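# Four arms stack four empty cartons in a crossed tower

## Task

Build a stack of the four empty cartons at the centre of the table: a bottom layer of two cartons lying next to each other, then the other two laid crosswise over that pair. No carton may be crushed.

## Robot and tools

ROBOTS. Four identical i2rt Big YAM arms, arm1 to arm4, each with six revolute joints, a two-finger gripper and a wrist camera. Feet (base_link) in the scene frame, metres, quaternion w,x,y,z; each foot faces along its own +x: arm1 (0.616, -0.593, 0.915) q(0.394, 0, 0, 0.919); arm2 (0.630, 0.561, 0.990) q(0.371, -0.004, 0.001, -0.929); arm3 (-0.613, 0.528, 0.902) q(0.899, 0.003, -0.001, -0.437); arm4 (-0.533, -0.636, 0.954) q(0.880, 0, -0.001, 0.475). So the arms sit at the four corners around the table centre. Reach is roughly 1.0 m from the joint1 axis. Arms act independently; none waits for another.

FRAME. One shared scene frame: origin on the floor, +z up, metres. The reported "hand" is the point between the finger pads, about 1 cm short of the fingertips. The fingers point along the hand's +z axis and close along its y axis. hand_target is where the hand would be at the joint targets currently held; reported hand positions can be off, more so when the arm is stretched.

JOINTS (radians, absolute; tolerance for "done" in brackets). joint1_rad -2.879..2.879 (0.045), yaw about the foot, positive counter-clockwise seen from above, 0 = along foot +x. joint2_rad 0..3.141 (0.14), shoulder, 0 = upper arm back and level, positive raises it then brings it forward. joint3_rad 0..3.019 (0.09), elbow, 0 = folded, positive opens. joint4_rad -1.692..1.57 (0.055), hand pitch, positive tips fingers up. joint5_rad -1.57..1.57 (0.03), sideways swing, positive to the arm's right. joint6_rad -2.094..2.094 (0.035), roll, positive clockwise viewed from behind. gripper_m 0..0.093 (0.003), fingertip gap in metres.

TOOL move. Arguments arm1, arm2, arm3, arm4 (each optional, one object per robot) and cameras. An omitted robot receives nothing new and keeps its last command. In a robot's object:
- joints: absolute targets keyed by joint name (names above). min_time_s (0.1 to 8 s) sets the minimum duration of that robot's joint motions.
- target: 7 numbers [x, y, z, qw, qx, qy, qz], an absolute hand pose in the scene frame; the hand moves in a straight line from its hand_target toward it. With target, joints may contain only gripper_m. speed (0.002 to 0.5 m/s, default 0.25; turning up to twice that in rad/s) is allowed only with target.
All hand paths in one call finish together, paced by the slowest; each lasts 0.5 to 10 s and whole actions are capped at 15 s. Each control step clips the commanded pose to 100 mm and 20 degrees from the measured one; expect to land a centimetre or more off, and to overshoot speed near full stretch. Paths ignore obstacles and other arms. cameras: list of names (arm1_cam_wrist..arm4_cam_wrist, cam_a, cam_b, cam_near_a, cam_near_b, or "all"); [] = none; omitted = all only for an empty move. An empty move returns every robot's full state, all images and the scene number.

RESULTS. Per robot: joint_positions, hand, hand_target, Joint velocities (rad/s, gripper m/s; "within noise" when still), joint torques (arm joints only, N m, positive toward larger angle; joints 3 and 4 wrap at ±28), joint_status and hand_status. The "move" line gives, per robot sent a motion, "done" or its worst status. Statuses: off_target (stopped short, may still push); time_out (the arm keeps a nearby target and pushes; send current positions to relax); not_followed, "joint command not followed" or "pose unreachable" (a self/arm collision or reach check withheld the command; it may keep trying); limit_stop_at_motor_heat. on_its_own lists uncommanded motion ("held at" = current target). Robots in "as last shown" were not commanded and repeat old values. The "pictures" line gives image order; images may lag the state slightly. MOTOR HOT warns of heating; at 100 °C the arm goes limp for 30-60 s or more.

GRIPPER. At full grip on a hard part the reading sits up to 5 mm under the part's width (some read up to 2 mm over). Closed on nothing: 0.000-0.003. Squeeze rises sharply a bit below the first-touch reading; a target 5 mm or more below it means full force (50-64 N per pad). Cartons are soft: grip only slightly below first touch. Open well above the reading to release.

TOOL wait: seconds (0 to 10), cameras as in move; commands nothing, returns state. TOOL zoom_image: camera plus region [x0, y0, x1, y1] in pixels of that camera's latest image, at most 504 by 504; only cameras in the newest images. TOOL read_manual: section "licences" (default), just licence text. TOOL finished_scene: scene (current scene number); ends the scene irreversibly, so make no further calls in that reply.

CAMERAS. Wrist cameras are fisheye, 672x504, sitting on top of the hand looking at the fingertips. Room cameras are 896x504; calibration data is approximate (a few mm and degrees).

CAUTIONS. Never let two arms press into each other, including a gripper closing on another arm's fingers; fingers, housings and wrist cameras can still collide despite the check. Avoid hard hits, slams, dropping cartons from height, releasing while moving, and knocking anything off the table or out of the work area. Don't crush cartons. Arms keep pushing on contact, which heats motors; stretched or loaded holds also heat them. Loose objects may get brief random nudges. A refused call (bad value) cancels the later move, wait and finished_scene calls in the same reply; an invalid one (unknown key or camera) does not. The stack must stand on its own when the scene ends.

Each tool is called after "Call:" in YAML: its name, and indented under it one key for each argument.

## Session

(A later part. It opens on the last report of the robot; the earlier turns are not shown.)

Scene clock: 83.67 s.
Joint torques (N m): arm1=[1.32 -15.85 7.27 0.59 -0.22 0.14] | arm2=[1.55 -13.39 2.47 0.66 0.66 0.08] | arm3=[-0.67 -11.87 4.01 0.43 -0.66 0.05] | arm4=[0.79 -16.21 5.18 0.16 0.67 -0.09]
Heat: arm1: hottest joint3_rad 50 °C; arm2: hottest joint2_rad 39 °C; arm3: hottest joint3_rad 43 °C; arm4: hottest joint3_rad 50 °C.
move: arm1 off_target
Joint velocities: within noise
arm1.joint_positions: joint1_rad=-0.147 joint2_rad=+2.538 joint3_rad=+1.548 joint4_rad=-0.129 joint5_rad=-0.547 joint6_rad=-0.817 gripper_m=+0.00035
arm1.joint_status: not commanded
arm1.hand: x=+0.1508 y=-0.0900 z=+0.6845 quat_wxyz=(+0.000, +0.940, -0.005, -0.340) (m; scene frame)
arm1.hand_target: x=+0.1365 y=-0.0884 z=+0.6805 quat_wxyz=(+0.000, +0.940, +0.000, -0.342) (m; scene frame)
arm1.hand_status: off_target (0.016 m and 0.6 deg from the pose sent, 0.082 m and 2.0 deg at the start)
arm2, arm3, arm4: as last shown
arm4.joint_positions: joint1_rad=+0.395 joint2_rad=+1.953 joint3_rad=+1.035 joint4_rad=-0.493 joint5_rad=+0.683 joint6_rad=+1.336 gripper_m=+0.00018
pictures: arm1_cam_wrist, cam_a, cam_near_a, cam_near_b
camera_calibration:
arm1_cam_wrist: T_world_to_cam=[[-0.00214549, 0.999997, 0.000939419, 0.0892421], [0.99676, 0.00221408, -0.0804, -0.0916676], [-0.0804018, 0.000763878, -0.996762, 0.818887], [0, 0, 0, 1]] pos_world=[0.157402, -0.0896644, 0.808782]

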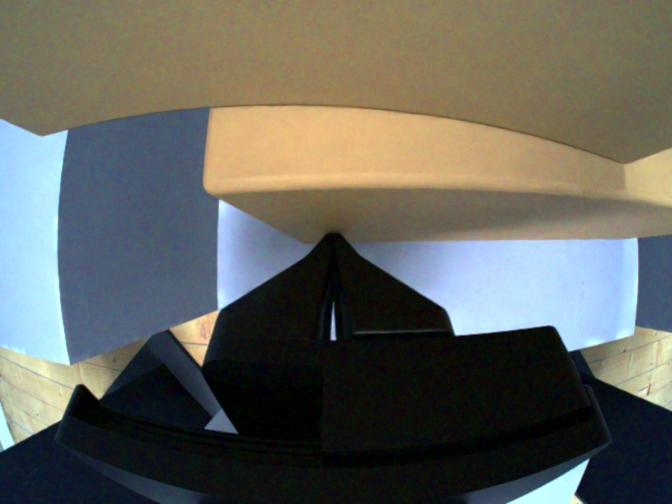

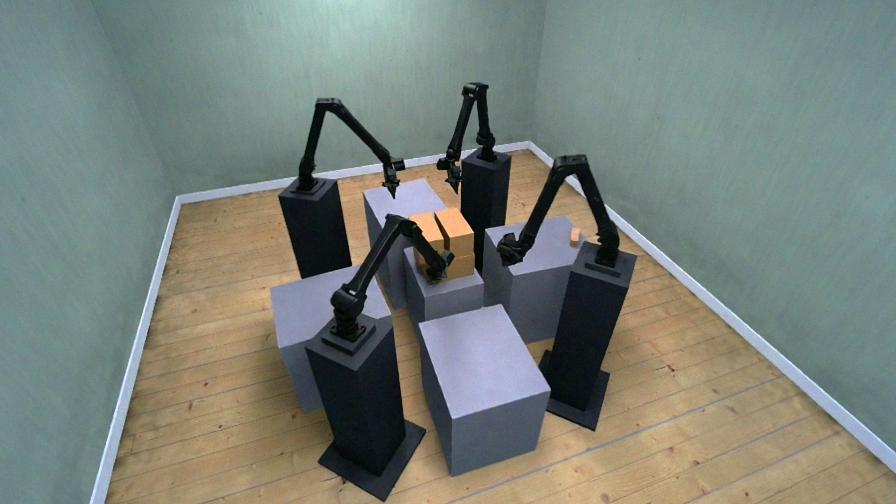

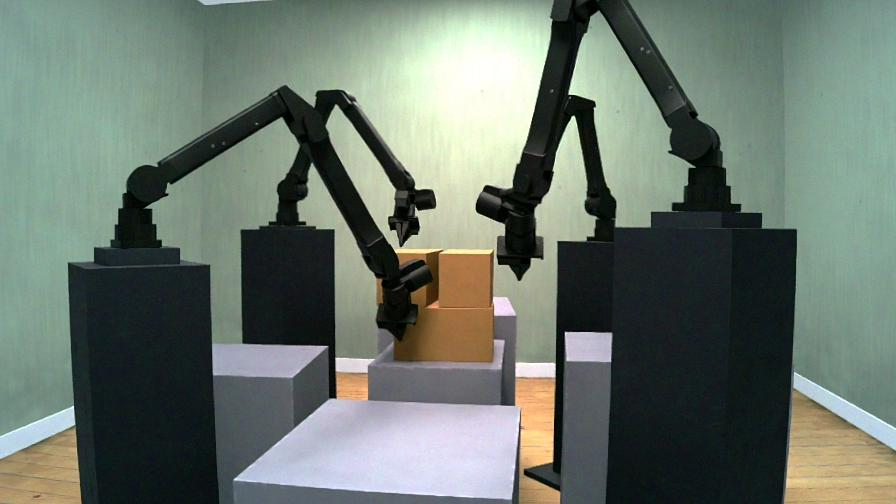

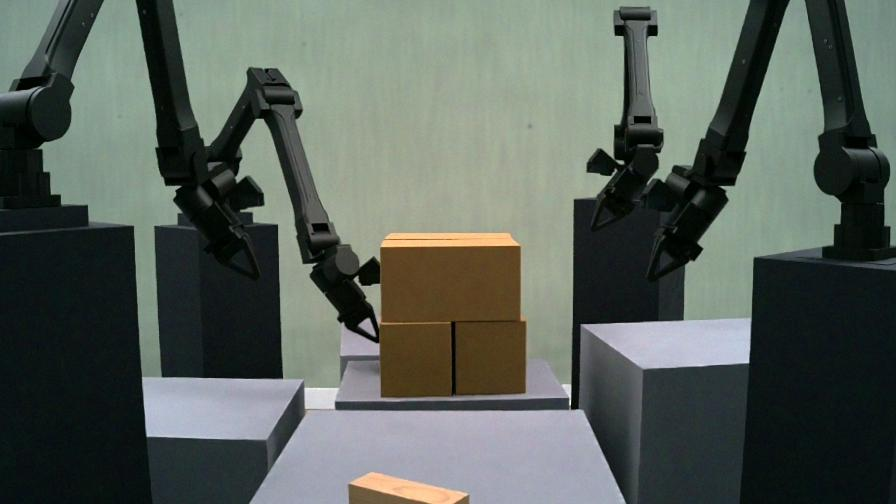

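Call:
move:
  arm1: {"target":[0.26,-0.10,0.71,0,-0.9397,0,0.342],"speed":0.15}
  cameras: ["cam_near_b","cam_a","cam_near_a"]

Call:
zoom_image:
  camera: "cam_a"
  region: [370, 180, 510, 310]

Scene clock: 85.90 s.
Joint torques (N m): arm1=[-0.79 -17.61 2.99 0.88 -0.47 0.03] | arm2=[1.44 -13.45 2.56 0.65 0.68 0.1] | arm3=[-0.67 -11.93 4.03 0.44 -0.65 0.05] | arm4=[0.73 -16.09 5.26 0.14 0.66 -0.1]
Heat: arm1: hottest joint3_rad 50 °C; arm2: hottest joint2_rad 39 °C; arm3: hottest joint3_rad 42 °C; arm4: hottest joint3_rad 49 °C.
move: arm1 off_target
Joint velocities: within noise
arm1.joint_positions: joint1_rad=-0.293 joint2_rad=+2.425 joint3_rad=+1.318 joint4_rad=-0.129 joint5_rad=-0.609 joint6_rad=-0.989 gripper_m=+0.00035
arm1.joint_status: not commanded
arm1.hand: x=+0.2592 y=-0.1075 z=+0.6962 quat_wxyz=(+0.011, +0.942, -0.004, -0.336) (m; scene frame)
arm1.hand_target: x=+0.2599 y=-0.1000 z=+0.7098 quat_wxyz=(+0.000, +0.940, +0.000, -0.342) (m; scene frame)
arm1.hand_status: off_target (0.016 m and 1.5 deg from the pose sent, 0.113 m and 0.6 deg at the start)
arm2, arm3, arm4: as last shown
pictures: cam_a, cam_near_a, cam_near_b

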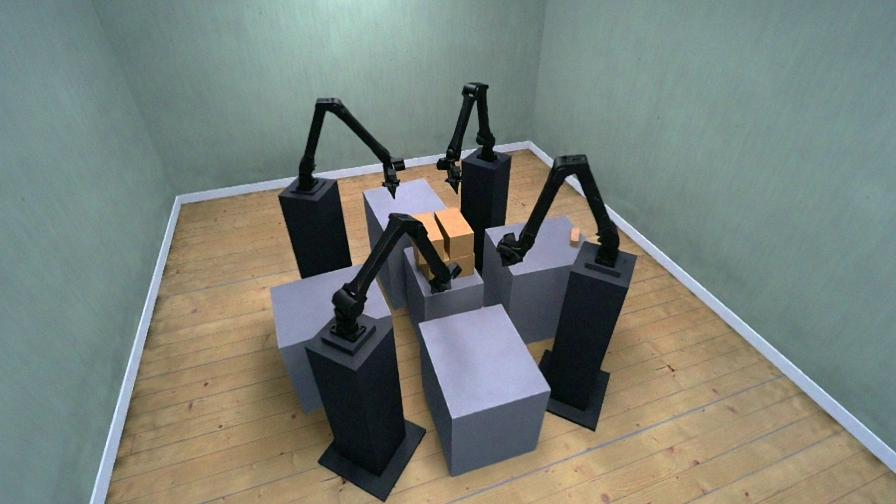

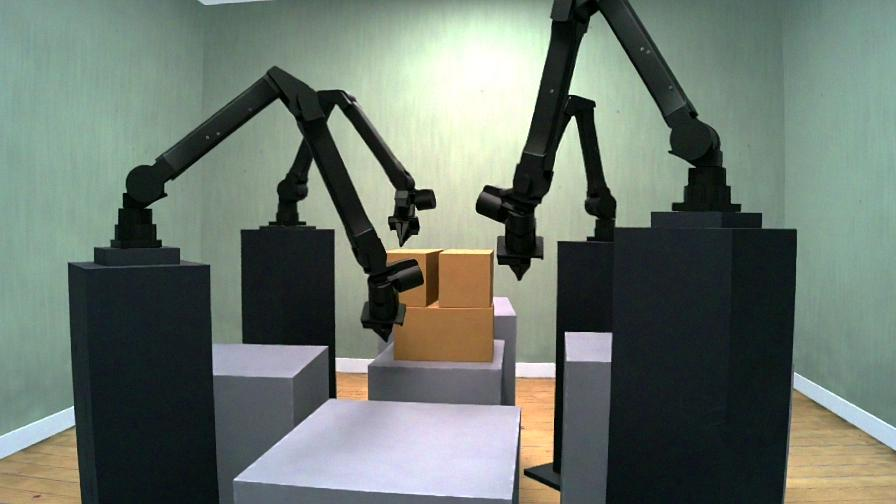

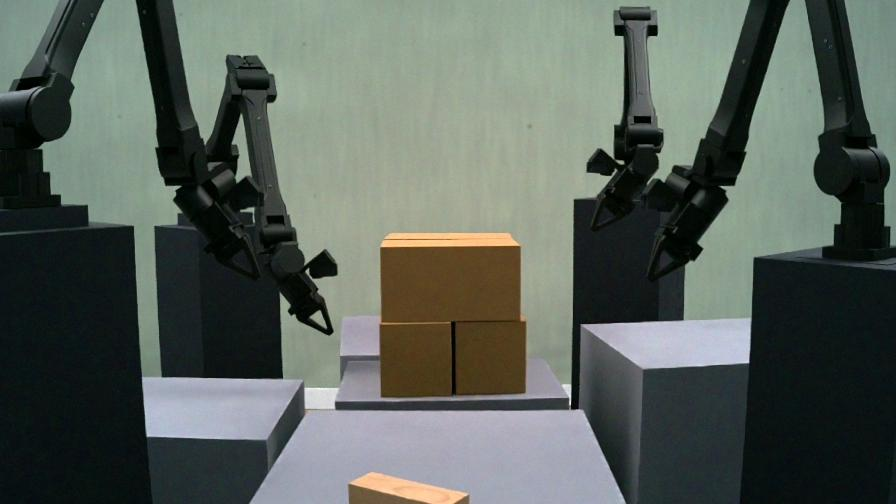

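Scaled by 3.600 from the camera's 896x504 image, which has a finer 1280x720 frame.

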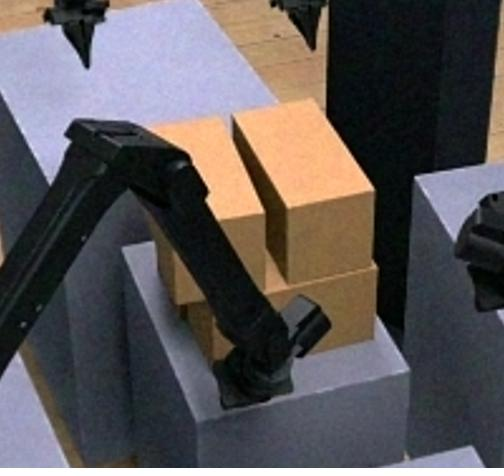

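Call:
finished_scene:
  scene: 2

The scene is finished: the task was done.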